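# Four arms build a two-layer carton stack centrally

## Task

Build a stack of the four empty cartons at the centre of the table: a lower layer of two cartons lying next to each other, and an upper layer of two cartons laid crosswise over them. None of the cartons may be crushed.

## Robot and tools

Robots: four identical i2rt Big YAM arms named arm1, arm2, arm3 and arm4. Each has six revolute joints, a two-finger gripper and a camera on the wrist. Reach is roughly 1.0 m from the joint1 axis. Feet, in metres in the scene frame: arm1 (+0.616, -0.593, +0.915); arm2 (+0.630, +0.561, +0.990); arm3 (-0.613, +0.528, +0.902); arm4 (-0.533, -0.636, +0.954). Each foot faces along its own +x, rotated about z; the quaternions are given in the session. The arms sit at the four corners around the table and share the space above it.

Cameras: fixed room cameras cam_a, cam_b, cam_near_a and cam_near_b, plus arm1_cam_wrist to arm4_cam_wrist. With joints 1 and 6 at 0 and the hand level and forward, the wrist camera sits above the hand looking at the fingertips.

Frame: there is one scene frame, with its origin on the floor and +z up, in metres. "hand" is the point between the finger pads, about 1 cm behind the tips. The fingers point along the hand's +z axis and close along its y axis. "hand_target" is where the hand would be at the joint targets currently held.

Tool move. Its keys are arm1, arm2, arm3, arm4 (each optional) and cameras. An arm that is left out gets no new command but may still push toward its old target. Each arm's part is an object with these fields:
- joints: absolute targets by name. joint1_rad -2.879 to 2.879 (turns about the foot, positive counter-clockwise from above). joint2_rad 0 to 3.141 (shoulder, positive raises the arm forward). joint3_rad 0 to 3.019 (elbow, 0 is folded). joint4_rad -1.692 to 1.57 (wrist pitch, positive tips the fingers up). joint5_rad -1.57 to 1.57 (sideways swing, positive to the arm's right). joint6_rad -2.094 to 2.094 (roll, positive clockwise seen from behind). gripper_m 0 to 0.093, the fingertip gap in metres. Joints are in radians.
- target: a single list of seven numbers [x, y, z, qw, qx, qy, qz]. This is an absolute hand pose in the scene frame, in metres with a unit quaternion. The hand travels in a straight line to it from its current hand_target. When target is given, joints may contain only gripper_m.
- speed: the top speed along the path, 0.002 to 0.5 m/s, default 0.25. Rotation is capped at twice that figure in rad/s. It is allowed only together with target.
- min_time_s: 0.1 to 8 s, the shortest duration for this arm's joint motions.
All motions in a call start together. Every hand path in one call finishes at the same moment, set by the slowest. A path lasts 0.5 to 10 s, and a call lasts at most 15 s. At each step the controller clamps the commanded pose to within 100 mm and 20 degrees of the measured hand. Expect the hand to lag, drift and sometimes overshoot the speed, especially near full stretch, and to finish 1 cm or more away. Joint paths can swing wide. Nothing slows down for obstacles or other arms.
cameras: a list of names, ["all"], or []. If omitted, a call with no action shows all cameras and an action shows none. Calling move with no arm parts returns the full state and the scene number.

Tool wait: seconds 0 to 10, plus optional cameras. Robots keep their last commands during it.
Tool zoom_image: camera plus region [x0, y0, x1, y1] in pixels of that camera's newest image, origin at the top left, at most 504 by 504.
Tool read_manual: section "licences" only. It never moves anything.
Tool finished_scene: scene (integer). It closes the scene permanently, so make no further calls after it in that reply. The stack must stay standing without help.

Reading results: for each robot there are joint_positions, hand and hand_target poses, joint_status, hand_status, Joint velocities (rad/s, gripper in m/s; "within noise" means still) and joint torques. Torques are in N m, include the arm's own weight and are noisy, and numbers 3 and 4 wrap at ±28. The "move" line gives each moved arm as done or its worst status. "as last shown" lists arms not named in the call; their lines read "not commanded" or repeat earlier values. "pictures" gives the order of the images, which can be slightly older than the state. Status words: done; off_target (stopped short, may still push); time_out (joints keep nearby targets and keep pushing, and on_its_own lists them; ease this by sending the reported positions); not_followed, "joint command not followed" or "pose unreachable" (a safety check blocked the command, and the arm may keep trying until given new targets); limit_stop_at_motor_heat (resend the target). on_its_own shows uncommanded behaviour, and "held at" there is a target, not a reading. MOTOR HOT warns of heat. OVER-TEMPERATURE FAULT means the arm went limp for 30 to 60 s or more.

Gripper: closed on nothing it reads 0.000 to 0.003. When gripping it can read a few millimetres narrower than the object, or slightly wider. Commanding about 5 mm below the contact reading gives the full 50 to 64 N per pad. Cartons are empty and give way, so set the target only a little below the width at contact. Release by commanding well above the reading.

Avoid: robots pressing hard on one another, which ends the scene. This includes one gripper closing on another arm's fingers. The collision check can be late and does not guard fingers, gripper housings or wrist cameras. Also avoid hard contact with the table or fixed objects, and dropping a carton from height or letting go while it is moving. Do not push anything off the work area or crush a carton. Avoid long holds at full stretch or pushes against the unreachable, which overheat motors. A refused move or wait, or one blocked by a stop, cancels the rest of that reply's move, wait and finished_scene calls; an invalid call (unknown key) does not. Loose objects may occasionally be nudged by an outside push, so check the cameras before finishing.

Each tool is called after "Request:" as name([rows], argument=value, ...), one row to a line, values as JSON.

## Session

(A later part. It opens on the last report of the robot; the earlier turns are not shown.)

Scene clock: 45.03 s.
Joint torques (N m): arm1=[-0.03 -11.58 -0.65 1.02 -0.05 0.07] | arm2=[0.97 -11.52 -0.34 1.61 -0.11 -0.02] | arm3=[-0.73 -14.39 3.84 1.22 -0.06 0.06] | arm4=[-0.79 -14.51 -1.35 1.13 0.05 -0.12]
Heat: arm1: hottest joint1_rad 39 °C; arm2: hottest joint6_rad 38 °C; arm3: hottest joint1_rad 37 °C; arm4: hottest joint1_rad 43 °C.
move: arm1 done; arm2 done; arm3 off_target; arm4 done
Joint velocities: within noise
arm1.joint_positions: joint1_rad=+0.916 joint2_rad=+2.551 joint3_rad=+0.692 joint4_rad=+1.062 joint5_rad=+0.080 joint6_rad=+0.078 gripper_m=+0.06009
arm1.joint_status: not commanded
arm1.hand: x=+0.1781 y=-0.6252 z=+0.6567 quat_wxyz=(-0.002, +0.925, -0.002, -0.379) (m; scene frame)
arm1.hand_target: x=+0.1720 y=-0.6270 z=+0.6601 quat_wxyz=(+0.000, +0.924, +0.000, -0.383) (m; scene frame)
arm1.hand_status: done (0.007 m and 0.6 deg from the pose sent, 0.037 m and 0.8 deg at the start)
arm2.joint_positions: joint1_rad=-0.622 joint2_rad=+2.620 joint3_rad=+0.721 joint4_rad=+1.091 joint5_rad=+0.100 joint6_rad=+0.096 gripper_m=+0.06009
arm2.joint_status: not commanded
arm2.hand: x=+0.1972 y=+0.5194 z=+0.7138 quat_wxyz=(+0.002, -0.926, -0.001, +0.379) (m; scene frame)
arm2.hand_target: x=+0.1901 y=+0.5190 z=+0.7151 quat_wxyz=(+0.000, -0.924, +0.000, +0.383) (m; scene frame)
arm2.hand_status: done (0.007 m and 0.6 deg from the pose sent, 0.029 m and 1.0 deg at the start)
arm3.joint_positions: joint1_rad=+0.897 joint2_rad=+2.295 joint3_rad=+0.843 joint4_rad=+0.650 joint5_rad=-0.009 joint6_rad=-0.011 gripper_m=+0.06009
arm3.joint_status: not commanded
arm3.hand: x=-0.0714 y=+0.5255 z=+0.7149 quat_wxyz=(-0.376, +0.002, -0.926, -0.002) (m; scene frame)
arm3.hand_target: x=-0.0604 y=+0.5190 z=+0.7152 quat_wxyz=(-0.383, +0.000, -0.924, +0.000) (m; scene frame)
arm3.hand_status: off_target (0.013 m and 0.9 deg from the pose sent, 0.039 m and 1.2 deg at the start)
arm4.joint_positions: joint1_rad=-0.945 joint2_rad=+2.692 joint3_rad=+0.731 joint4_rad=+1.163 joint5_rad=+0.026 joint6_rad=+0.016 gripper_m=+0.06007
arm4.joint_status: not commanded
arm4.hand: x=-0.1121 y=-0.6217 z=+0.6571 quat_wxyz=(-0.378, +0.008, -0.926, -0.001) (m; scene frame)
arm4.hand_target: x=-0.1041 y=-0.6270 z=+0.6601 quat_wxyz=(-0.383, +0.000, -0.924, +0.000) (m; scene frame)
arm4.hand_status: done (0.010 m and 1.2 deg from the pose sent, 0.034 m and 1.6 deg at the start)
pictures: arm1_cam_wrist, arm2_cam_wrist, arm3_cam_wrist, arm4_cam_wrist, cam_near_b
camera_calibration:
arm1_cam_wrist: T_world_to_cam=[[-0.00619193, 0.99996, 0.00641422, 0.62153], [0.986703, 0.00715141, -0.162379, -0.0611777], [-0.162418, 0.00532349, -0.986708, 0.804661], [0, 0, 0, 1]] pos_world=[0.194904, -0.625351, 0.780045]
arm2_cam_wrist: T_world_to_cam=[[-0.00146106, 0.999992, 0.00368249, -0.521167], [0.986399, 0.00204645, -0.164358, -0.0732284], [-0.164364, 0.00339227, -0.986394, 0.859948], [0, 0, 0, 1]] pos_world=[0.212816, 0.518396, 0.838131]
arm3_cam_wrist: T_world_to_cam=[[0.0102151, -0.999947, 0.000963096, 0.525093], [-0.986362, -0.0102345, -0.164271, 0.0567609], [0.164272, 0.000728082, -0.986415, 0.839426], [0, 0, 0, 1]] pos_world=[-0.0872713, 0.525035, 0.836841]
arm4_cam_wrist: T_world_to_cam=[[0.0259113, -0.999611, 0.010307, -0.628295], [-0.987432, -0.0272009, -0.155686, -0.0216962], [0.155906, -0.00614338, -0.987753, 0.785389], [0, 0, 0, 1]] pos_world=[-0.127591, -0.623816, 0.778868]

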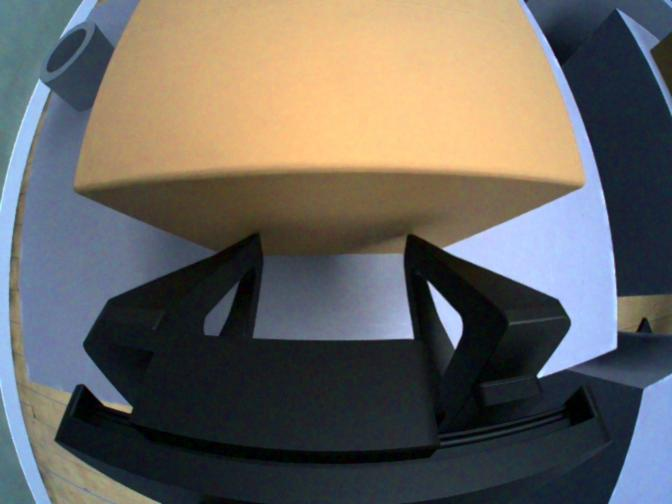

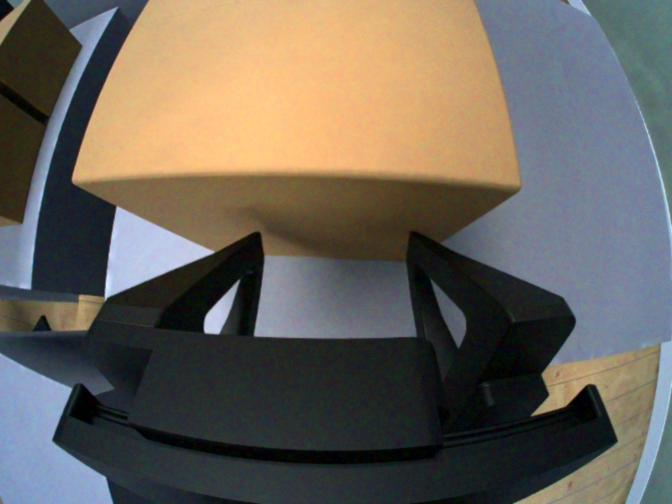

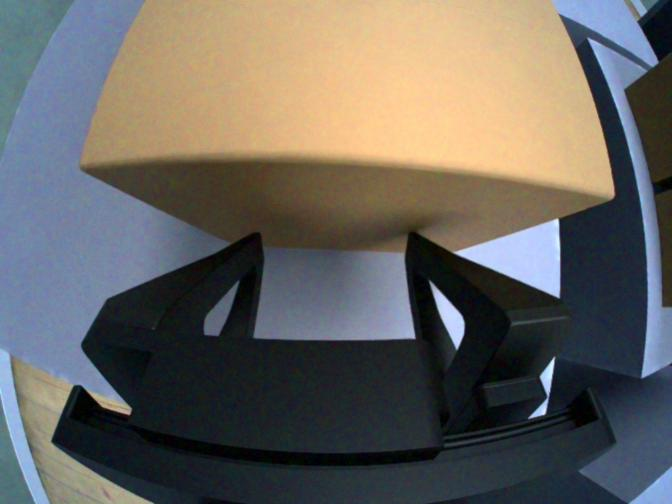

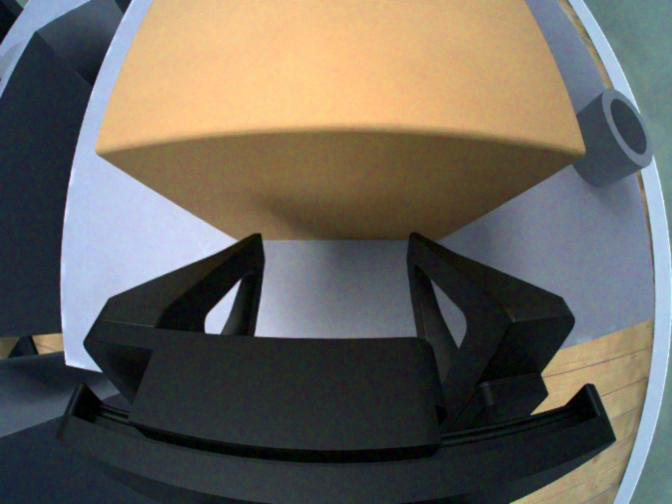

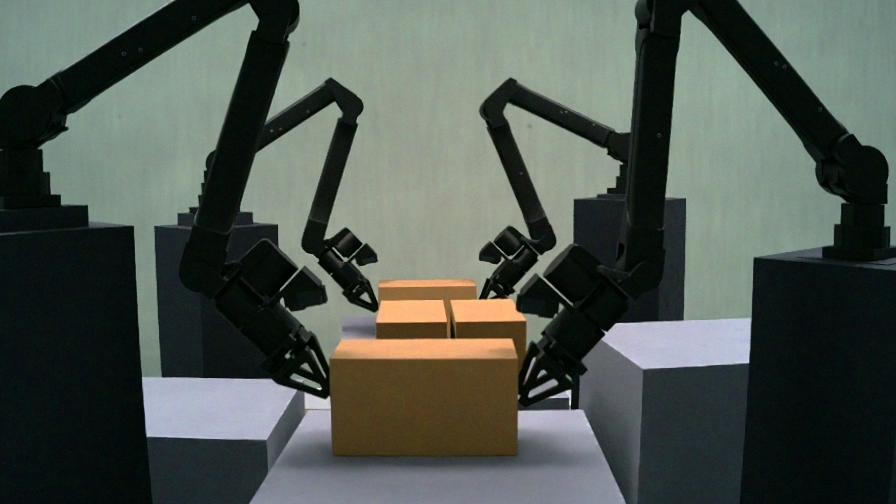

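Request:
move(arm1={"target":[0.160,-0.627,0.66,0,0.9239,0,-0.3827],"speed":0.05}, arm2={"target":[0.177,0.519,0.715,0,0.9239,0,-0.3827],"speed":0.05}, arm3={"target":[-0.047,0.519,0.715,0.3827,0,0.9239,0],"speed":0.05}, arm4={"target":[-0.092,-0.627,0.66,0.3827,0,0.9239,0],"speed":0.05}, cameras=["arm2_cam_wrist","cam_near_b"])

Scene clock: 46.97 s.
Joint torques (N m): arm1=[-0.38 -12.45 -0.17 1.16 -0.02 0.05] | arm2=[0.38 -11.81 0.39 2 -0.23 -0.06] | arm3=[-0.56 -14.8 4.94 1.4 -0.04 0.06] | arm4=[-1.03 -15.27 -0.8 1.11 0.04 -0.14]
Heat: arm1: hottest joint1_rad 39 °C; arm2: hottest joint6_rad 38 °C; arm3: hottest joint1_rad 37 °C; arm4: hottest joint1_rad 43 °C.
move: arm1 off_target; arm2 off_target; arm3 off_target; arm4 off_target
Joint velocities: within noise
arm1.joint_positions: joint1_rad=+0.916 joint2_rad=+2.551 joint3_rad=+0.713 joint4_rad=+1.023 joint5_rad=+0.076 joint6_rad=+0.078 gripper_m=+0.06009
arm1.joint_status: not commanded
arm1.hand: x=+0.1736 y=-0.6262 z=+0.6514 quat_wxyz=(-0.001, +0.929, -0.001, -0.371) (m; scene frame)
arm1.hand_target: x=+0.1601 y=-0.6270 z=+0.6602 quat_wxyz=(+0.000, +0.924, +0.000, -0.383) (m; scene frame)
arm1.hand_status: off_target (0.016 m and 1.5 deg from the pose sent, 0.019 m and 0.6 deg at the start)
arm2.joint_positions: joint1_rad=-0.622 joint2_rad=+2.620 joint3_rad=+0.740 joint4_rad=+1.049 joint5_rad=+0.099 joint6_rad=+0.096 gripper_m=+0.06009
arm2.joint_status: not commanded
arm2.hand: x=+0.1945 y=+0.5187 z=+0.7076 quat_wxyz=(+0.003, -0.930, -0.002, +0.368) (m; scene frame)
arm2.hand_target: x=+0.1772 y=+0.5191 z=+0.7154 quat_wxyz=(+0.000, -0.924, +0.000, +0.383) (m; scene frame)
arm2.hand_status: off_target (0.019 m and 1.9 deg from the pose sent, 0.020 m and 0.6 deg at the start)
arm3.joint_positions: joint1_rad=+0.896 joint2_rad=+2.302 joint3_rad=+0.865 joint4_rad=+0.615 joint5_rad=-0.009 joint6_rad=-0.011 gripper_m=+0.06009
arm3.joint_status: not commanded
arm3.hand: x=-0.0679 y=+0.5247 z=+0.7099 quat_wxyz=(-0.367, +0.002, -0.930, -0.002) (m; scene frame)
arm3.hand_target: x=-0.0477 y=+0.5190 z=+0.7158 quat_wxyz=(-0.383, +0.000, -0.924, +0.000) (m; scene frame)
arm3.hand_status: off_target (0.022 m and 2.0 deg from the pose sent, 0.025 m and 0.8 deg at the start)
arm4.joint_positions: joint1_rad=-0.946 joint2_rad=+2.685 joint3_rad=+0.751 joint4_rad=+1.123 joint5_rad=+0.025 joint6_rad=+0.016 gripper_m=+0.06007
arm4.joint_status: not commanded
arm4.hand: x=-0.1052 y=-0.6215 z=+0.6539 quat_wxyz=(-0.372, +0.008, -0.928, +0.000) (m; scene frame)
arm4.hand_target: x=-0.0922 y=-0.6272 z=+0.6601 quat_wxyz=(-0.383, +0.000, -0.924, +0.000) (m; scene frame)
arm4.hand_status: off_target (0.016 m and 1.6 deg from the pose sent, 0.021 m and 1.1 deg at the start)
pictures: arm2_cam_wrist, cam_near_b
camera_calibration:
arm2_cam_wrist: T_world_to_cam=[[-0.00259642, 0.99998, 0.0056962, -0.521689], [0.989947, 0.00337582, -0.141398, -0.0892076], [-0.141414, 0.00527181, -0.989936, 0.850436], [0, 0, 0, 1]] pos_world=[0.20722, 0.517497, 0.832235]

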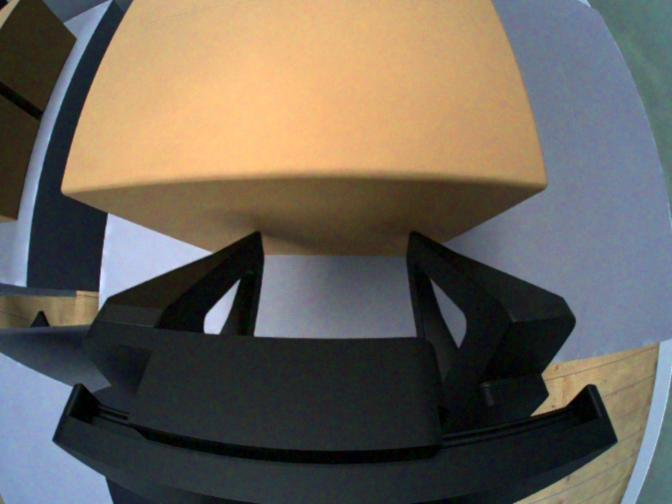

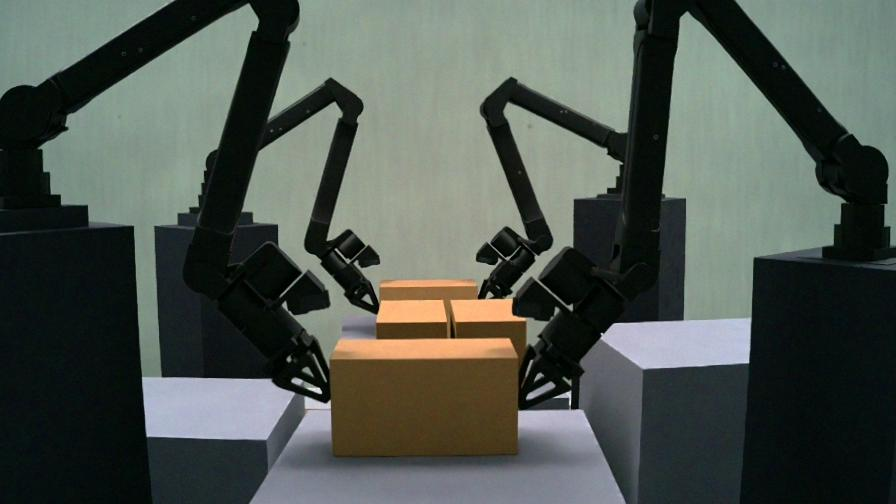

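Request:
move(arm1={"target":[0.155,-0.627,0.71,0,0.9239,0,-0.3827],"speed":0.08}, arm2={"target":[0.172,0.519,0.765,0,0.9239,0,-0.3827],"speed":0.08}, arm3={"target":[-0.045,0.519,0.765,0.3827,0,0.9239,0],"speed":0.08}, arm4={"target":[-0.087,-0.627,0.71,0.3827,0,0.9239,0],"speed":0.08}, cameras=["arm1_cam_wrist","arm2_cam_wrist","cam_near_b","cam_near_a"])

Scene clock: 49.20 s.
Joint torques (N m): arm1=[-0.62 -13.39 0.02 1.4 -0.01 0.07] | arm2=[0.5 -13.27 0.05 1.66 -0.07 -0.07] | arm3=[-0.5 -17.67 4.12 1.61 -0.01 0.1] | arm4=[-0.79 -16.21 -0.72 1.31 0.05 -0.14]
Heat: arm1: hottest joint1_rad 39 °C; arm2: hottest joint6_rad 38 °C; arm3: hottest joint1_rad 37 °C; arm4: hottest joint1_rad 43 °C.
move: arm1 off_target; arm2 off_target; arm3 off_target; arm4 off_target
Joint velocities: within noise
arm1.joint_positions: joint1_rad=+0.916 joint2_rad=+2.397 joint3_rad=+0.647 joint4_rad=+0.916 joint5_rad=+0.075 joint6_rad=+0.075 gripper_m=+0.06009
arm1.joint_status: not commanded
arm1.hand: x=+0.1721 y=-0.6266 z=+0.6929 quat_wxyz=(-0.002, +0.932, +0.001, -0.362) (m; scene frame)
arm1.hand_target: x=+0.1553 y=-0.6269 z=+0.7099 quat_wxyz=(+0.000, +0.924, +0.000, -0.383) (m; scene frame)
arm1.hand_status: off_target (0.024 m and 2.6 deg from the pose sent, 0.062 m and 1.5 deg at the start)
arm2.joint_positions: joint1_rad=-0.622 joint2_rad=+2.478 joint3_rad=+0.673 joint4_rad=+0.958 joint5_rad=+0.094 joint6_rad=+0.096 gripper_m=+0.06009
arm2.joint_status: not commanded
arm2.hand: x=+0.1924 y=+0.5179 z=+0.7470 quat_wxyz=(+0.002, -0.933, -0.003, +0.360) (m; scene frame)
arm2.hand_target: x=+0.1725 y=+0.5191 z=+0.7650 quat_wxyz=(+0.000, -0.924, +0.000, +0.383) (m; scene frame)
arm2.hand_status: off_target (0.027 m and 2.8 deg from the pose sent, 0.062 m and 1.9 deg at the start)
arm3.joint_positions: joint1_rad=+0.896 joint2_rad=+2.202 joint3_rad=+0.845 joint4_rad=+0.506 joint5_rad=-0.009 joint6_rad=-0.014 gripper_m=+0.06009
arm3.joint_status: not commanded
arm3.hand: x=-0.0680 y=+0.5246 z=+0.7396 quat_wxyz=(-0.354, +0.003, -0.935, -0.002) (m; scene frame)
arm3.hand_target: x=-0.0457 y=+0.5190 z=+0.7653 quat_wxyz=(-0.383, +0.000, -0.924, +0.000) (m; scene frame)
arm3.hand_status: off_target (0.035 m and 3.6 deg from the pose sent, 0.060 m and 2.0 deg at the start)
arm4.joint_positions: joint1_rad=-0.946 joint2_rad=+2.533 joint3_rad=+0.671 joint4_rad=+1.038 joint5_rad=+0.025 joint6_rad=+0.017 gripper_m=+0.06007
arm4.joint_status: not commanded
arm4.hand: x=-0.1022 y=-0.6213 z=+0.6976 quat_wxyz=(-0.366, +0.008, -0.931, +0.000) (m; scene frame)
arm4.hand_target: x=-0.0874 y=-0.6271 z=+0.7099 quat_wxyz=(-0.383, +0.000, -0.924, +0.000) (m; scene frame)
arm4.hand_status: off_target (0.020 m and 2.3 deg from the pose sent, 0.059 m and 1.6 deg at the start)
pictures: arm1_cam_wrist, arm2_cam_wrist, cam_near_a, cam_near_b
camera_calibration:
arm1_cam_wrist: T_world_to_cam=[[-0.0123998, 0.99988, 0.00930314, 0.621749], [0.991996, 0.0134701, -0.125546, -0.0718803], [-0.125656, 0.00767194, -0.992044, 0.838283], [0, 0, 0, 1]] pos_world=[0.18435, -0.627138, 0.816805]
arm2_cam_wrist: T_world_to_cam=[[-0.00525372, 0.999977, 0.00432208, -0.519587], [0.992212, 0.00575073, -0.124428, -0.0959344], [-0.12445, 0.00363471, -0.992219, 0.888444], [0, 0, 0, 1]] pos_world=[0.203024, 0.516897, 0.87184]

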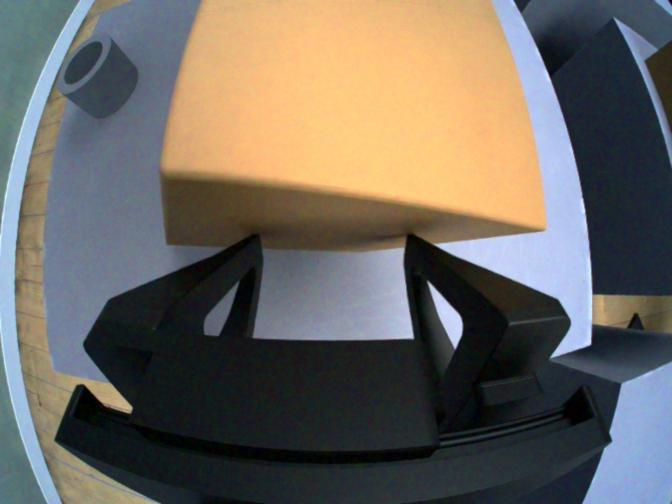

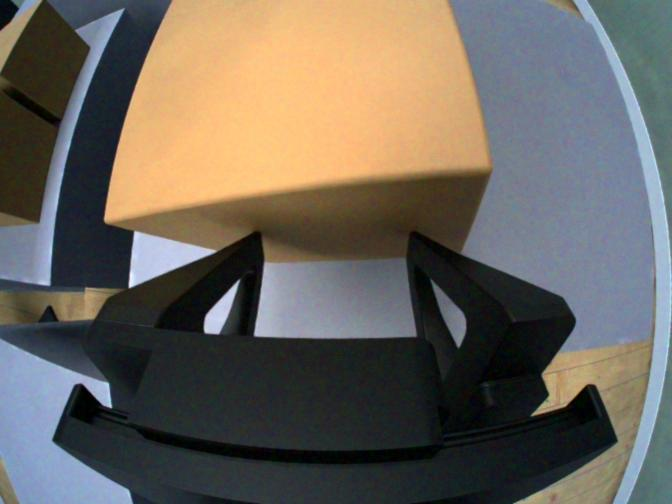

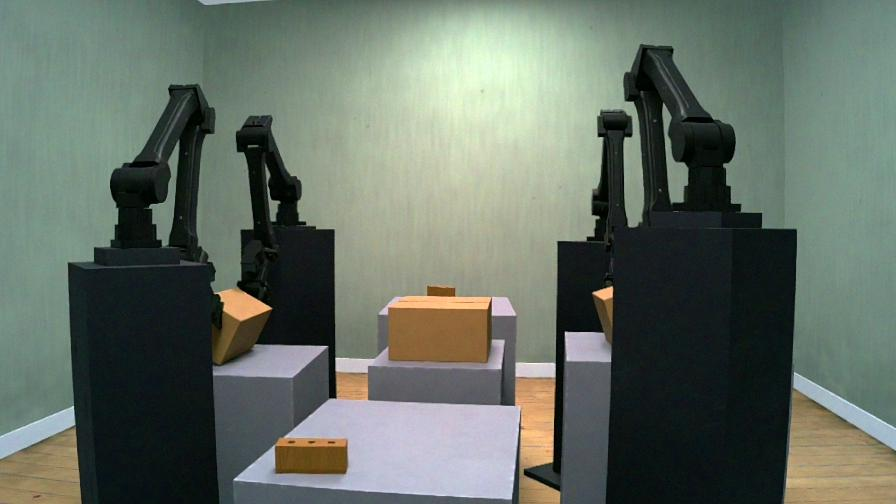

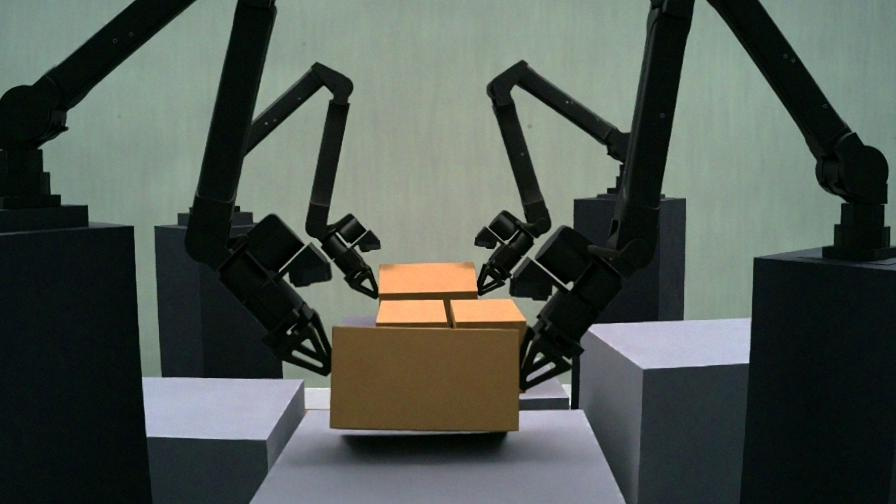

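Request:
move(arm1={"target":[0.158,-0.627,0.66,0,0.9239,0,-0.3827],"speed":0.06}, arm2={"target":[0.175,0.519,0.71,0,0.9239,0,-0.3827],"speed":0.06}, arm3={"target":[-0.047,0.519,0.715,0.3827,0,0.9239,0],"speed":0.06}, arm4={"target":[-0.09,-0.627,0.66,0.3827,0,0.9239,0],"speed":0.06}, cameras=["arm1_cam_wrist","arm2_cam_wrist","cam_near_b","cam_near_a"])

Request:
move(arm1={"target":[0.20,-0.627,0.69,0.0037,0.9238,0.0089,-0.3827],"speed":0.06,"joints":{"gripper_m":0.088}}, arm2={"target":[0.22,0.52,0.745,-0.0083,0.9237,-0.0201,-0.3826],"speed":0.06,"joints":{"gripper_m":0.088}}, arm3={"target":[-0.09,0.515,0.745,0.3826,0.0201,0.9237,-0.0083],"speed":0.06,"joints":{"gripper_m":0.088}}, arm4={"target":[-0.13,-0.629,0.69,0.3827,-0.0089,0.9238,0.0037],"speed":0.06,"joints":{"gripper_m":0.088}}, cameras=["arm1_cam_wrist","arm2_cam_wrist","arm3_cam_wrist","arm4_cam_wrist","cam_near_b","cam_near_a"])

Scene clock: 54.43 s.
Joint torques (N m): arm1=[-0.38 -10.34 0.58 2.41 0.03 0.08] | arm2=[0.97 -10.34 0.81 3.34 -0.04 -0.08] | arm3=[-0.56 -14.86 4.66 2.37 -0.01 0.1] | arm4=[-0.85 -12.92 0.17 2.25 0.04 -0.13]
Heat: arm1: hottest joint1_rad 38 °C; arm2: hottest joint6_rad 38 °C; arm3: hottest joint1_rad 37 °C; arm4: hottest joint1_rad 43 °C.
move: arm1 off_target; arm2 off_target; arm3 off_target; arm4 off_target
Joint velocities: within noise
arm1.joint_positions: joint1_rad=+0.916 joint2_rad=+2.521 joint3_rad=+0.708 joint4_rad=+0.981 joint5_rad=+0.074 joint6_rad=+0.075 gripper_m=+0.06009
arm1.joint_status: not commanded
arm1.hand: x=+0.1723 y=-0.6267 z=+0.6568 quat_wxyz=(-0.002, +0.932, +0.001, -0.363) (m; scene frame)
arm1.hand_target: x=+0.1583 y=-0.6270 z=+0.6604 quat_wxyz=(+0.000, +0.924, +0.000, -0.383) (m; scene frame)
arm1.hand_status: off_target (0.015 m and 2.5 deg from the pose sent, 0.036 m and 2.6 deg at the start)
arm2.joint_positions: joint1_rad=-0.623 joint2_rad=+2.611 joint3_rad=+0.752 joint4_rad=+1.012 joint5_rad=+0.094 joint6_rad=+0.096 gripper_m=+0.06009
arm2.joint_status: not commanded
arm2.hand: x=+0.1913 y=+0.5179 z=+0.7055 quat_wxyz=(+0.002, -0.933, -0.002, +0.360) (m; scene frame)
arm2.hand_target: x=+0.1754 y=+0.5191 z=+0.7104 quat_wxyz=(+0.000, -0.924, +0.000, +0.382) (m; scene frame)
arm2.hand_status: off_target (0.017 m and 2.8 deg from the pose sent, 0.041 m and 2.8 deg at the start)
arm3.joint_positions: joint1_rad=+0.896 joint2_rad=+2.302 joint3_rad=+0.867 joint4_rad=+0.590 joint5_rad=-0.009 joint6_rad=-0.014 gripper_m=+0.06009
arm3.joint_status: not commanded
arm3.hand: x=-0.0708 y=+0.5248 z=+0.7065 quat_wxyz=(-0.357, +0.003, -0.934, -0.002) (m; scene frame)
arm3.hand_target: x=-0.0480 y=+0.5190 z=+0.7159 quat_wxyz=(-0.383, +0.000, -0.924, +0.000) (m; scene frame)
arm3.hand_status: off_target (0.026 m and 3.2 deg from the pose sent, 0.033 m and 3.6 deg at the start)
arm4.joint_positions: joint1_rad=-0.947 joint2_rad=+2.653 joint3_rad=+0.746 joint4_rad=+1.086 joint5_rad=+0.025 joint6_rad=+0.017 gripper_m=+0.06007
arm4.joint_status: not commanded
arm4.hand: x=-0.1012 y=-0.6220 z=+0.6603 quat_wxyz=(-0.367, +0.008, -0.930, +0.000) (m; scene frame)
arm4.hand_target: x=-0.0903 y=-0.6271 z=+0.6603 quat_wxyz=(-0.383, +0.000, -0.924, +0.000) (m; scene frame)
arm4.hand_status: off_target (0.012 m and 2.1 deg from the pose sent, 0.040 m and 2.3 deg at the start)
pictures: arm1_cam_wrist, arm2_cam_wrist, cam_near_a, cam_near_b
camera_calibration:
arm1_cam_wrist: T_world_to_cam=[[-0.0129749, 0.999879, 0.00859218, 0.622751], [0.991747, 0.0139645, -0.127447, -0.0749802], [-0.127551, 0.00686766, -0.991808, 0.802079], [0, 0, 0, 1]] pos_world=[0.184748, -0.627137, 0.780602]
arm2_cam_wrist: T_world_to_cam=[[-0.0048561, 0.999979, 0.00427849, -0.519458], [0.992214, 0.00535078, -0.124429, -0.0997989], [-0.12445, 0.00364094, -0.992219, 0.847126], [0, 0, 0, 1]] pos_world=[0.201924, 0.516897, 0.83034]

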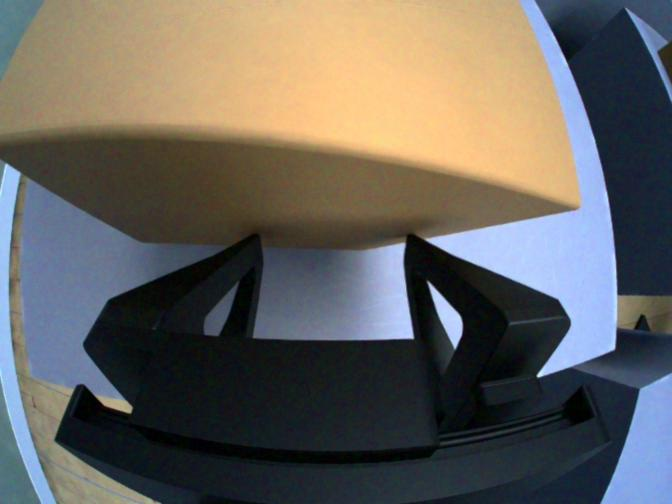

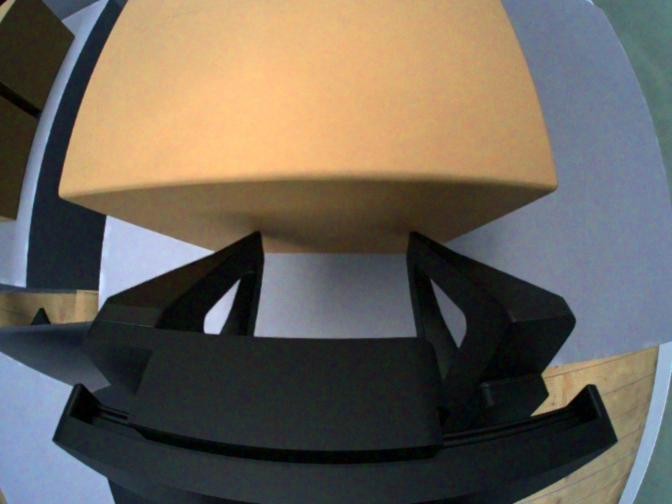

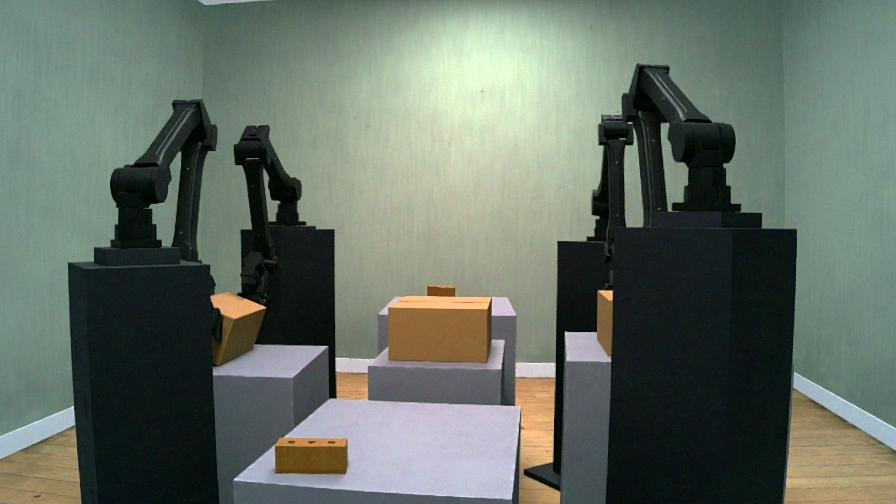

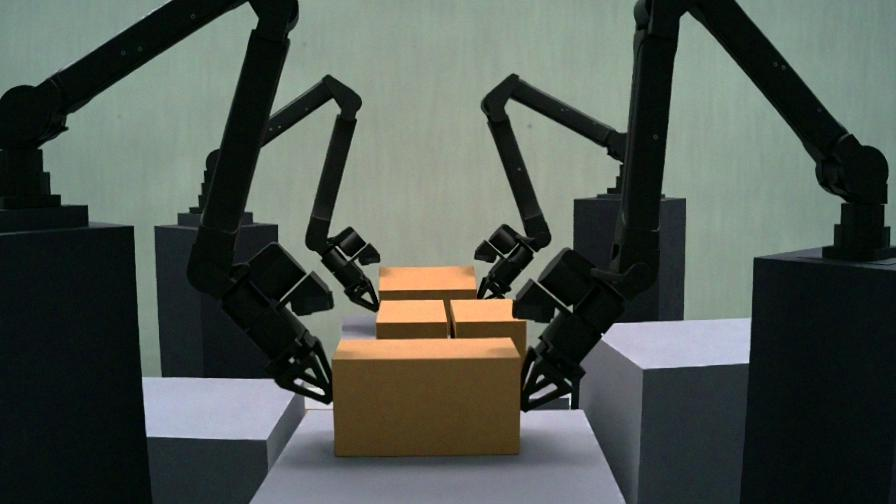

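Scene clock: 55.97 s.
Joint torques (N m): arm1=[0.21 -11.93 -2.45 2.06 -0.05 0.04] | arm2=[2.32 -11.46 -3.03 2.89 0.24 0.09] | arm3=[-0.38 -15.62 1.73 2.02 0.25 0.21] | arm4=[-1.32 -14.33 -4.05 1.89 0.03 -0.26]
Heat: arm1: hottest joint1_rad 38 °C; arm2: hottest joint6_rad 38 °C; arm3: hottest joint1_rad 37 °C; arm4: hottest joint1_rad 43 °C.
move: arm1 off_target; arm2 off_target; arm3 off_target; arm4 done
Joint velocities: within noise
arm1.joint_positions: joint1_rad=+0.916 joint2_rad=+2.492 joint3_rad=+0.599 joint4_rad=+1.078 joint5_rad=+0.068 joint6_rad=+0.070 gripper_m=+0.08790
arm1.joint_status: all done
arm1.hand: x=+0.2033 y=-0.6245 z=+0.6780 quat_wxyz=(+0.001, +0.929, +0.004, -0.370) (m; scene frame)
arm1.hand_target: x=+0.2000 y=-0.6270 z=+0.6897 quat_wxyz=(+0.004, +0.924, +0.009, -0.383) (m; scene frame)
arm1.hand_status: off_target (0.013 m and 1.6 deg from the pose sent, 0.043 m and 2.7 deg at the start)
arm2.joint_positions: joint1_rad=-0.607 joint2_rad=+2.572 joint3_rad=+0.631 joint4_rad=+1.109 joint5_rad=+0.140 joint6_rad=+0.137 gripper_m=+0.08790
arm2.joint_status: all done
arm2.hand: x=+0.2235 y=+0.5243 z=+0.7326 quat_wxyz=(+0.012, -0.929, +0.019, +0.369) (m; scene frame)
arm2.hand_target: x=+0.2200 y=+0.5200 z=+0.7446 quat_wxyz=(+0.008, -0.924, +0.020, +0.383) (m; scene frame)
arm2.hand_status: off_target (0.014 m and 1.7 deg from the pose sent, 0.049 m and 3.9 deg at the start)
arm3.joint_positions: joint1_rad=+0.896 joint2_rad=+2.220 joint3_rad=+0.760 joint4_rad=+0.640 joint5_rad=+0.017 joint6_rad=+0.007 gripper_m=+0.08791
arm3.joint_status: all done
arm3.hand: x=-0.0965 y=+0.5203 z=+0.7335 quat_wxyz=(-0.368, -0.012, -0.930, +0.006) (m; scene frame)
arm3.hand_target: x=-0.0902 y=+0.5151 z=+0.7448 quat_wxyz=(-0.382, -0.020, -0.924, +0.008) (m; scene frame)
arm3.hand_status: off_target (0.014 m and 2.1 deg from the pose sent, 0.044 m and 4.3 deg at the start)
arm4.joint_positions: joint1_rad=-0.955 joint2_rad=+2.636 joint3_rad=+0.647 joint4_rad=+1.194 joint5_rad=+0.004 joint6_rad=+0.008 gripper_m=+0.08792
arm4.joint_status: all done
arm4.hand: x=-0.1275 y=-0.6227 z=+0.6825 quat_wxyz=(-0.379, +0.012, -0.925, -0.007) (m; scene frame)
arm4.hand_target: x=-0.1300 y=-0.6288 z=+0.6898 quat_wxyz=(-0.383, +0.009, -0.924, -0.004) (m; scene frame)
arm4.hand_status: done (0.010 m and 0.7 deg from the pose sent, 0.042 m and 2.0 deg at the start)
pictures: arm1_cam_wrist, arm2_cam_wrist, arm3_cam_wrist, arm4_cam_wrist, cam_near_a, cam_near_b
camera_calibration:
arm1_cam_wrist: T_world_to_cam=[[-0.0208296, 0.999767, 0.0056646, 0.624279], [0.989355, 0.0214282, -0.143935, -0.0867539], [-0.144023, 0.00260619, -0.989571, 0.826215], [0, 0, 0, 1]] pos_world=[0.217828, -0.624428, 0.801575]
arm2_cam_wrist: T_world_to_cam=[[0.0418521, 0.999094, 0.00766145, -0.538188], [0.988578, -0.040298, -0.145223, -0.0884749], [-0.144783, 0.0136518, -0.989369, 0.875162], [0, 0, 0, 1]] pos_world=[0.236697, 0.522188, 0.857133]
arm3_cam_wrist: T_world_to_cam=[[-0.0223185, -0.999726, 0.00701743, 0.51246], [-0.988997, 0.0210512, -0.146429, 0.00541941], [0.146241, -0.0102083, -0.989196, 0.867845], [0, 0, 0, 1]] pos_world=[-0.110118, 0.521064, 0.855666]
arm4_cam_wrist: T_world_to_cam=[[0.0374581, -0.999298, 0.000964014, -0.62106], [-0.986537, -0.0371335, -0.159267, -0.0366005], [0.159191, 0.0050148, -0.987235, 0.819841], [0, 0, 0, 1]] pos_world=[-0.143355, -0.626094, 0.804145]

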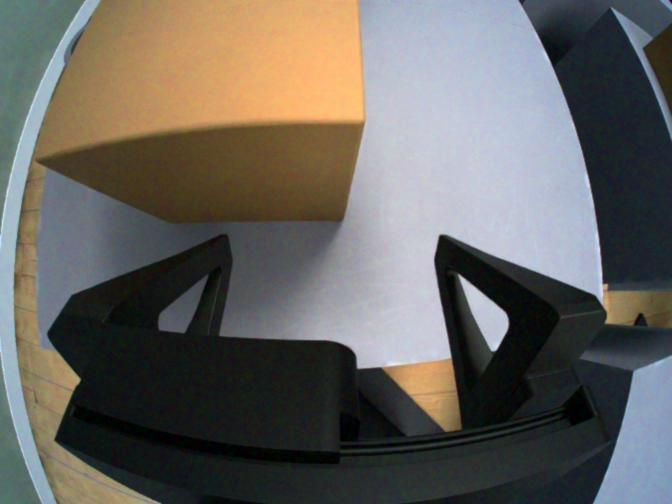

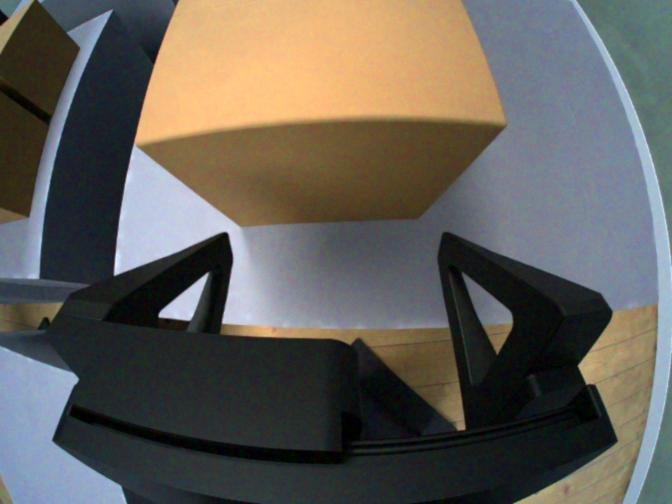

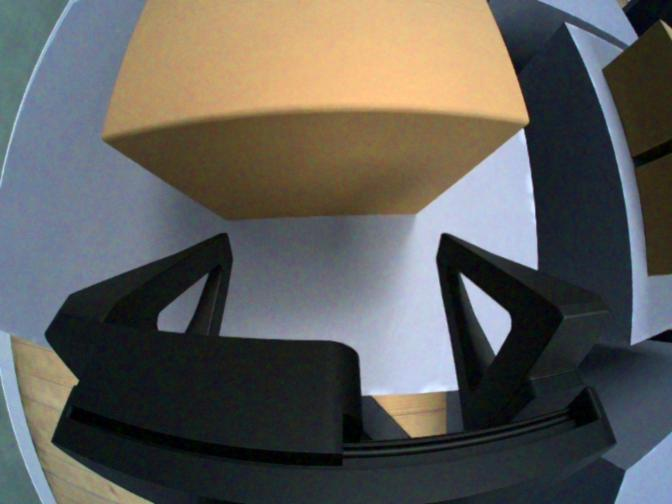

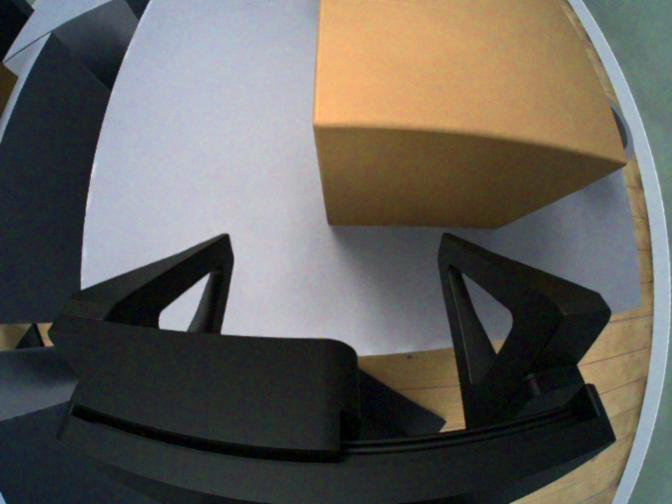

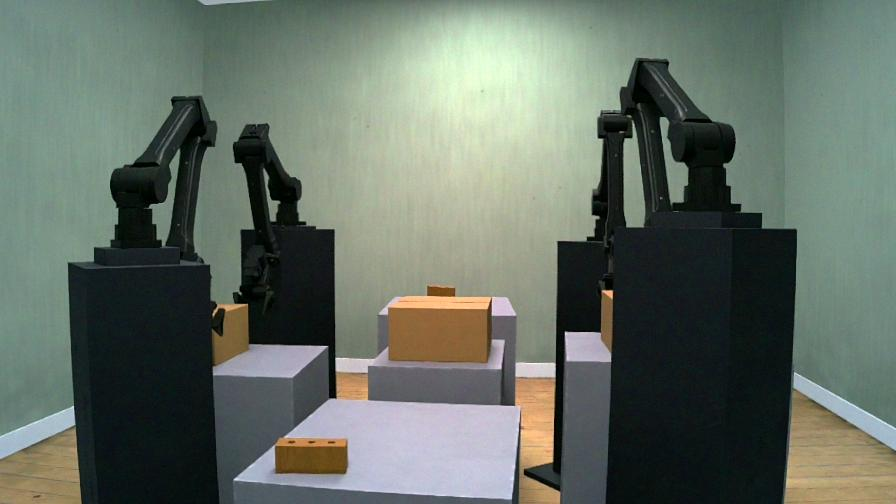

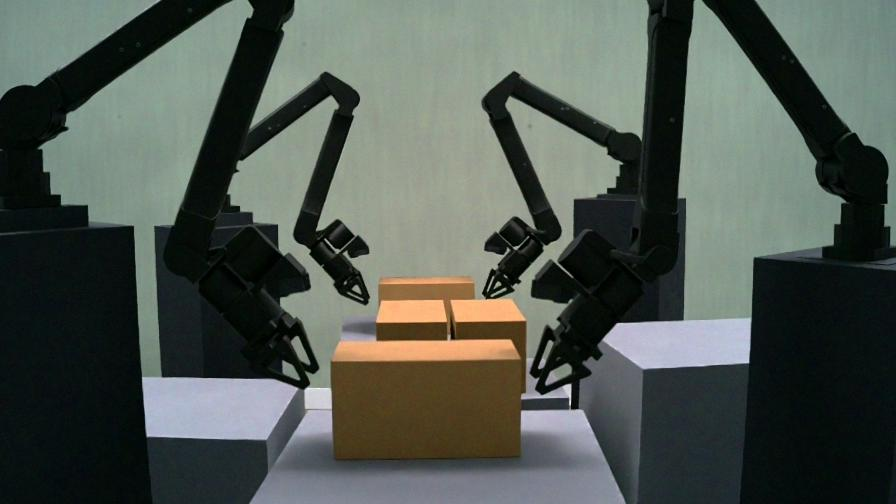

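Request:
move(arm1={"target":[0.20,-0.680,0.705,0.002,0.9239,0.0045,-0.3827],"speed":0.1}, arm2={"target":[0.215,0.523,0.76,0,0.9239,0,-0.3827],"speed":0.1}, arm3={"target":[-0.083,0.519,0.76,0.3827,0,0.9239,0],"speed":0.1}, arm4={"target":[-0.128,-0.684,0.705,0.3827,-0.0045,0.9239,0.002],"speed":0.1})

Request:
move(arm1={"target":[0.165,-0.680,0.705,0.002,0.9239,0.0045,-0.3827],"speed":0.05}, arm2={"target":[0.18,0.523,0.76,0,0.9239,0,-0.3827],"speed":0.05}, arm3={"target":[-0.048,0.519,0.76,0.3827,0,0.9239,0],"speed":0.05}, arm4={"target":[-0.093,-0.684,0.705,0.3827,-0.0045,0.9239,0.002],"speed":0.05}, cameras=["arm1_cam_wrist","arm2_cam_wrist","arm3_cam_wrist","arm4_cam_wrist","cam_near_b"])

Scene clock: 59.43 s.
Joint torques (N m): arm1=[0.97 -11.93 -1.74 1.03 0.25 0.17] | arm2=[0.15 -11.34 -2.58 1.54 -0.08 -0.14] | arm3=[-0.67 -15.5 2.56 1.07 -0.1 0.04] | arm4=[-0.91 -14.1 -3.63 1.1 -0.04 -0.28]
Heat: arm1: hottest joint1_rad 38 °C; arm2: hottest joint6_rad 38 °C; arm3: hottest joint1_rad 37 °C; arm4: hottest joint1_rad 43 °C.
move: arm1 done; arm2 done; arm3 off_target; arm4 done
Joint velocities: within noise
arm1.joint_positions: joint1_rad=+1.084 joint2_rad=+2.422 joint3_rad=+0.594 joint4_rad=+1.021 joint5_rad=+0.191 joint6_rad=+0.191 gripper_m=+0.08791
arm1.joint_status: not commanded
arm1.hand: x=+0.1990 y=-0.6752 z=+0.6978 quat_wxyz=(-0.001, +0.924, +0.003, -0.381) (m; scene frame)
arm1.hand_target: x=+0.2000 y=-0.6800 z=+0.7048 quat_wxyz=(+0.002, +0.924, +0.005, -0.383) (m; scene frame)
arm1.hand_status: done (0.009 m and 0.4 deg from the pose sent, 0.062 m and 1.5 deg at the start)
arm2.joint_positions: joint1_rad=-0.616 joint2_rad=+2.516 joint3_rad=+0.609 joint4_rad=+1.109 joint5_rad=+0.098 joint6_rad=+0.104 gripper_m=+0.08790
arm2.joint_status: not commanded
arm2.hand: x=+0.2145 y=+0.5190 z=+0.7531 quat_wxyz=(-0.002, -0.924, +0.000, +0.383) (m; scene frame)
arm2.hand_target: x=+0.2152 y=+0.5229 z=+0.7597 quat_wxyz=(+0.000, -0.924, +0.000, +0.383) (m; scene frame)
arm2.hand_status: done (0.008 m and 0.2 deg from the pose sent, 0.029 m and 3.0 deg at the start)
arm3.joint_positions: joint1_rad=+0.896 joint2_rad=+2.174 joint3_rad=+0.760 joint4_rad=+0.613 joint5_rad=-0.008 joint6_rad=-0.010 gripper_m=+0.08791
arm3.joint_status: not commanded
arm3.hand: x=-0.0882 y=+0.5246 z=+0.7515 quat_wxyz=(-0.376, +0.001, -0.926, -0.002) (m; scene frame)
arm3.hand_target: x=-0.0832 y=+0.5191 z=+0.7598 quat_wxyz=(-0.383, +0.000, -0.924, +0.000) (m; scene frame)
arm3.hand_status: off_target (0.011 m and 0.8 deg from the pose sent, 0.030 m and 2.4 deg at the start)
arm4.joint_positions: joint1_rad=-1.150 joint2_rad=+2.573 joint3_rad=+0.629 joint4_rad=+1.165 joint5_rad=-0.124 joint6_rad=-0.121 gripper_m=+0.08792
arm4.joint_status: not commanded
arm4.hand: x=-0.1206 y=-0.6806 z=+0.7020 quat_wxyz=(-0.390, +0.006, -0.921, -0.004) (m; scene frame)
arm4.hand_target: x=-0.1279 y=-0.6838 z=+0.7049 quat_wxyz=(-0.383, +0.005, -0.924, -0.002) (m; scene frame)
arm4.hand_status: done (0.009 m and 0.9 deg from the pose sent, 0.065 m and 1.1 deg at the start)
pictures: none

Scene clock: 60.80 s.
Joint torques (N m): arm1=[-1.55 -12.45 0.27 1.06 -0.01 0.03] | arm2=[0.56 -12.81 0.29 1.43 -0.16 -0.18] | arm3=[-0.56 -14.56 5.33 1.29 -0.04 0.08] | arm4=[0.62 -14.8 -0.34 1.1 0.14 -0.12]
Heat: arm1: hottest joint1_rad 38 °C; arm2: hottest joint6_rad 38 °C; arm3: hottest joint1_rad 37 °C; arm4: hottest joint1_rad 43 °C.
move: arm1 off_target; arm2 off_target; arm3 off_target; arm4 off_target
Joint velocities: within noise
arm1.joint_positions: joint1_rad=+1.084 joint2_rad=+2.399 joint3_rad=+0.652 joint4_rad=+0.921 joint5_rad=+0.179 joint6_rad=+0.184 gripper_m=+0.08791
arm1.joint_status: not commanded
arm1.hand: x=+0.1778 y=-0.6832 z=+0.6954 quat_wxyz=(+0.002, +0.928, +0.009, -0.372) (m; scene frame)
arm1.hand_target: x=+0.1652 y=-0.6798 z=+0.7050 quat_wxyz=(+0.002, +0.924, +0.004, -0.383) (m; scene frame)
arm1.hand_status: off_target (0.016 m and 1.4 deg from the pose sent, 0.035 m and 0.4 deg at the start)
arm2.joint_positions: joint1_rad=-0.630 joint2_rad=+2.487 joint3_rad=+0.658 joint4_rad=+1.000 joint5_rad=+0.089 joint6_rad=+0.096 gripper_m=+0.08790
arm2.joint_status: not commanded
arm2.hand: x=+0.1958 y=+0.5208 z=+0.7493 quat_wxyz=(+0.000, -0.930, +0.000, +0.369) (m; scene frame)
arm2.hand_target: x=+0.1802 y=+0.5231 z=+0.7602 quat_wxyz=(+0.000, -0.924, +0.000, +0.383) (m; scene frame)
arm2.hand_status: off_target (0.019 m and 1.8 deg from the pose sent, 0.035 m and 0.2 deg at the start)
arm3.joint_positions: joint1_rad=+0.896 joint2_rad=+2.174 joint3_rad=+0.824 joint4_rad=+0.531 joint5_rad=-0.008 joint6_rad=-0.012 gripper_m=+0.08791
arm3.joint_status: not commanded
arm3.hand: x=-0.0671 y=+0.5244 z=+0.7533 quat_wxyz=(-0.369, +0.002, -0.930, -0.002) (m; scene frame)
arm3.hand_target: x=-0.0486 y=+0.5190 z=+0.7606 quat_wxyz=(-0.383, +0.000, -0.924, +0.000) (m; scene frame)
arm3.hand_status: off_target (0.021 m and 1.8 deg from the pose sent, 0.041 m and 0.8 deg at the start)
arm4.joint_positions: joint1_rad=-1.150 joint2_rad=+2.534 joint3_rad=+0.671 joint4_rad=+1.054 joint5_rad=-0.116 joint6_rad=-0.121 gripper_m=+0.08792
arm4.joint_status: not commanded
arm4.hand: x=-0.1026 y=-0.6849 z=+0.7004 quat_wxyz=(-0.376, +0.003, -0.927, -0.002) (m; scene frame)
arm4.hand_target: x=-0.0931 y=-0.6839 z=+0.7051 quat_wxyz=(-0.383, +0.005, -0.924, -0.002) (m; scene frame)
arm4.hand_status: off_target (0.011 m and 0.9 deg from the pose sent, 0.028 m and 0.9 deg at the start)
pictures: arm1_cam_wrist, arm2_cam_wrist, arm3_cam_wrist, arm4_cam_wrist, cam_near_b
camera_calibration:
arm1_cam_wrist: T_world_to_cam=[[-0.0295533, 0.99953, 0.00818253, 0.681987], [0.988605, 0.0304371, -0.147426, -0.0490911], [-0.147606, 0.00373236, -0.989039, 0.841005], [0, 0, 0, 1]] pos_world=[0.192824, -0.683311, 0.818969]
arm2_cam_wrist: T_world_to_cam=[[-0.0010996, 0.999998, -0.00154897, -0.518811], [0.989765, 0.000867295, -0.142706, -0.0823179], [-0.142704, -0.00169004, -0.989764, 0.895657], [0, 0, 0, 1]] pos_world=[0.208719, 0.520395, 0.873939]
arm3_cam_wrist: T_world_to_cam=[[0.00930866, -0.999955, 0.00168152, 0.523291], [-0.988986, -0.00945492, -0.147707, 0.0542426], [0.147716, -0.000288041, -0.98903, 0.877964], [0, 0, 0, 1]] pos_world=[-0.0809156, 0.524034, 0.875464]
arm4_cam_wrist: T_world_to_cam=[[0.018182, -0.999829, 0.00328518, -0.688242], [-0.988296, -0.0184698, -0.151425, -0.00433854], [0.15146, -0.000493527, -0.988463, 0.830228], [0, 0, 0, 1]] pos_world=[-0.11752, -0.687795, 0.822253]

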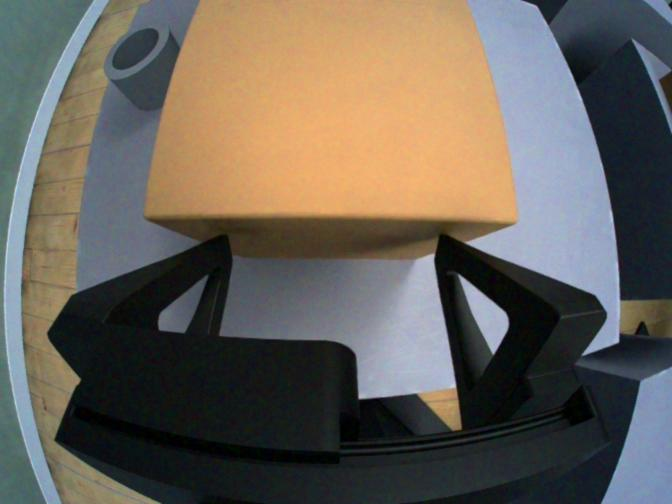

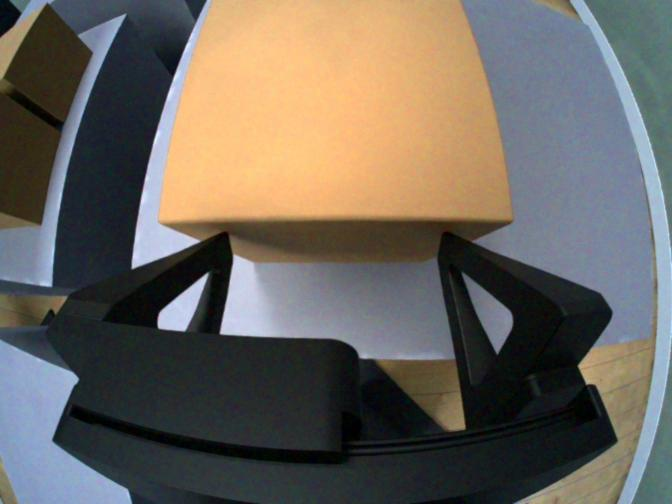

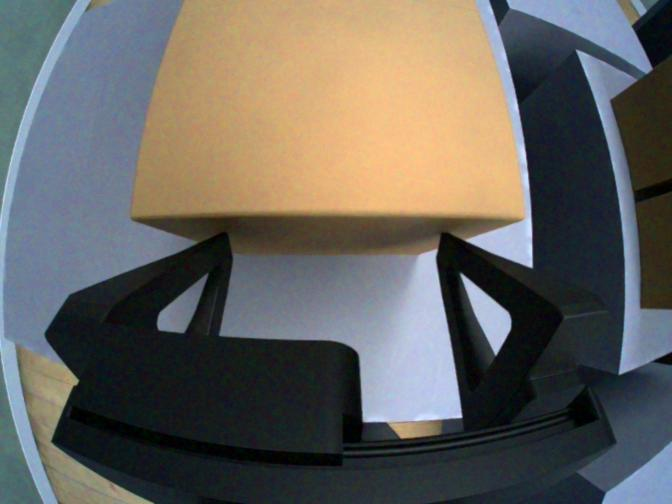

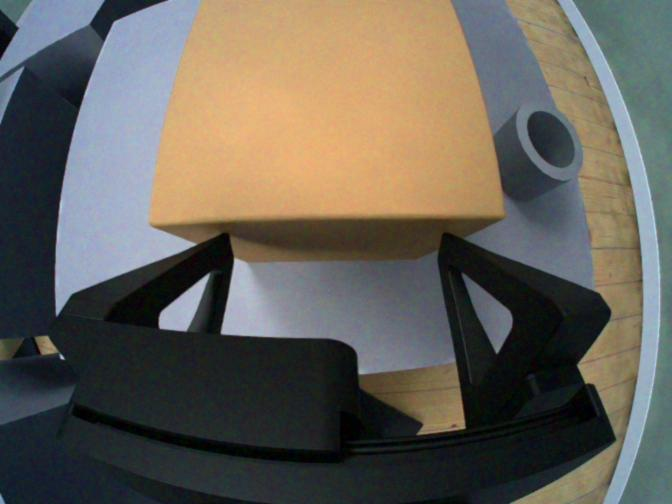

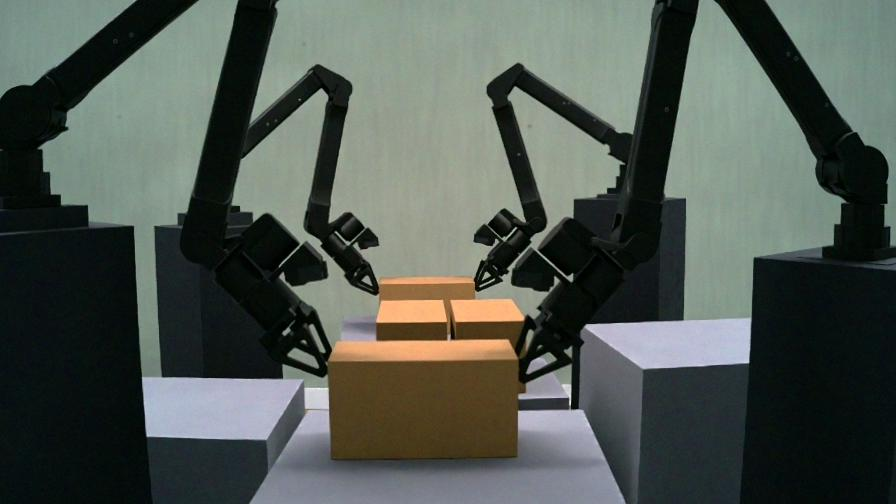

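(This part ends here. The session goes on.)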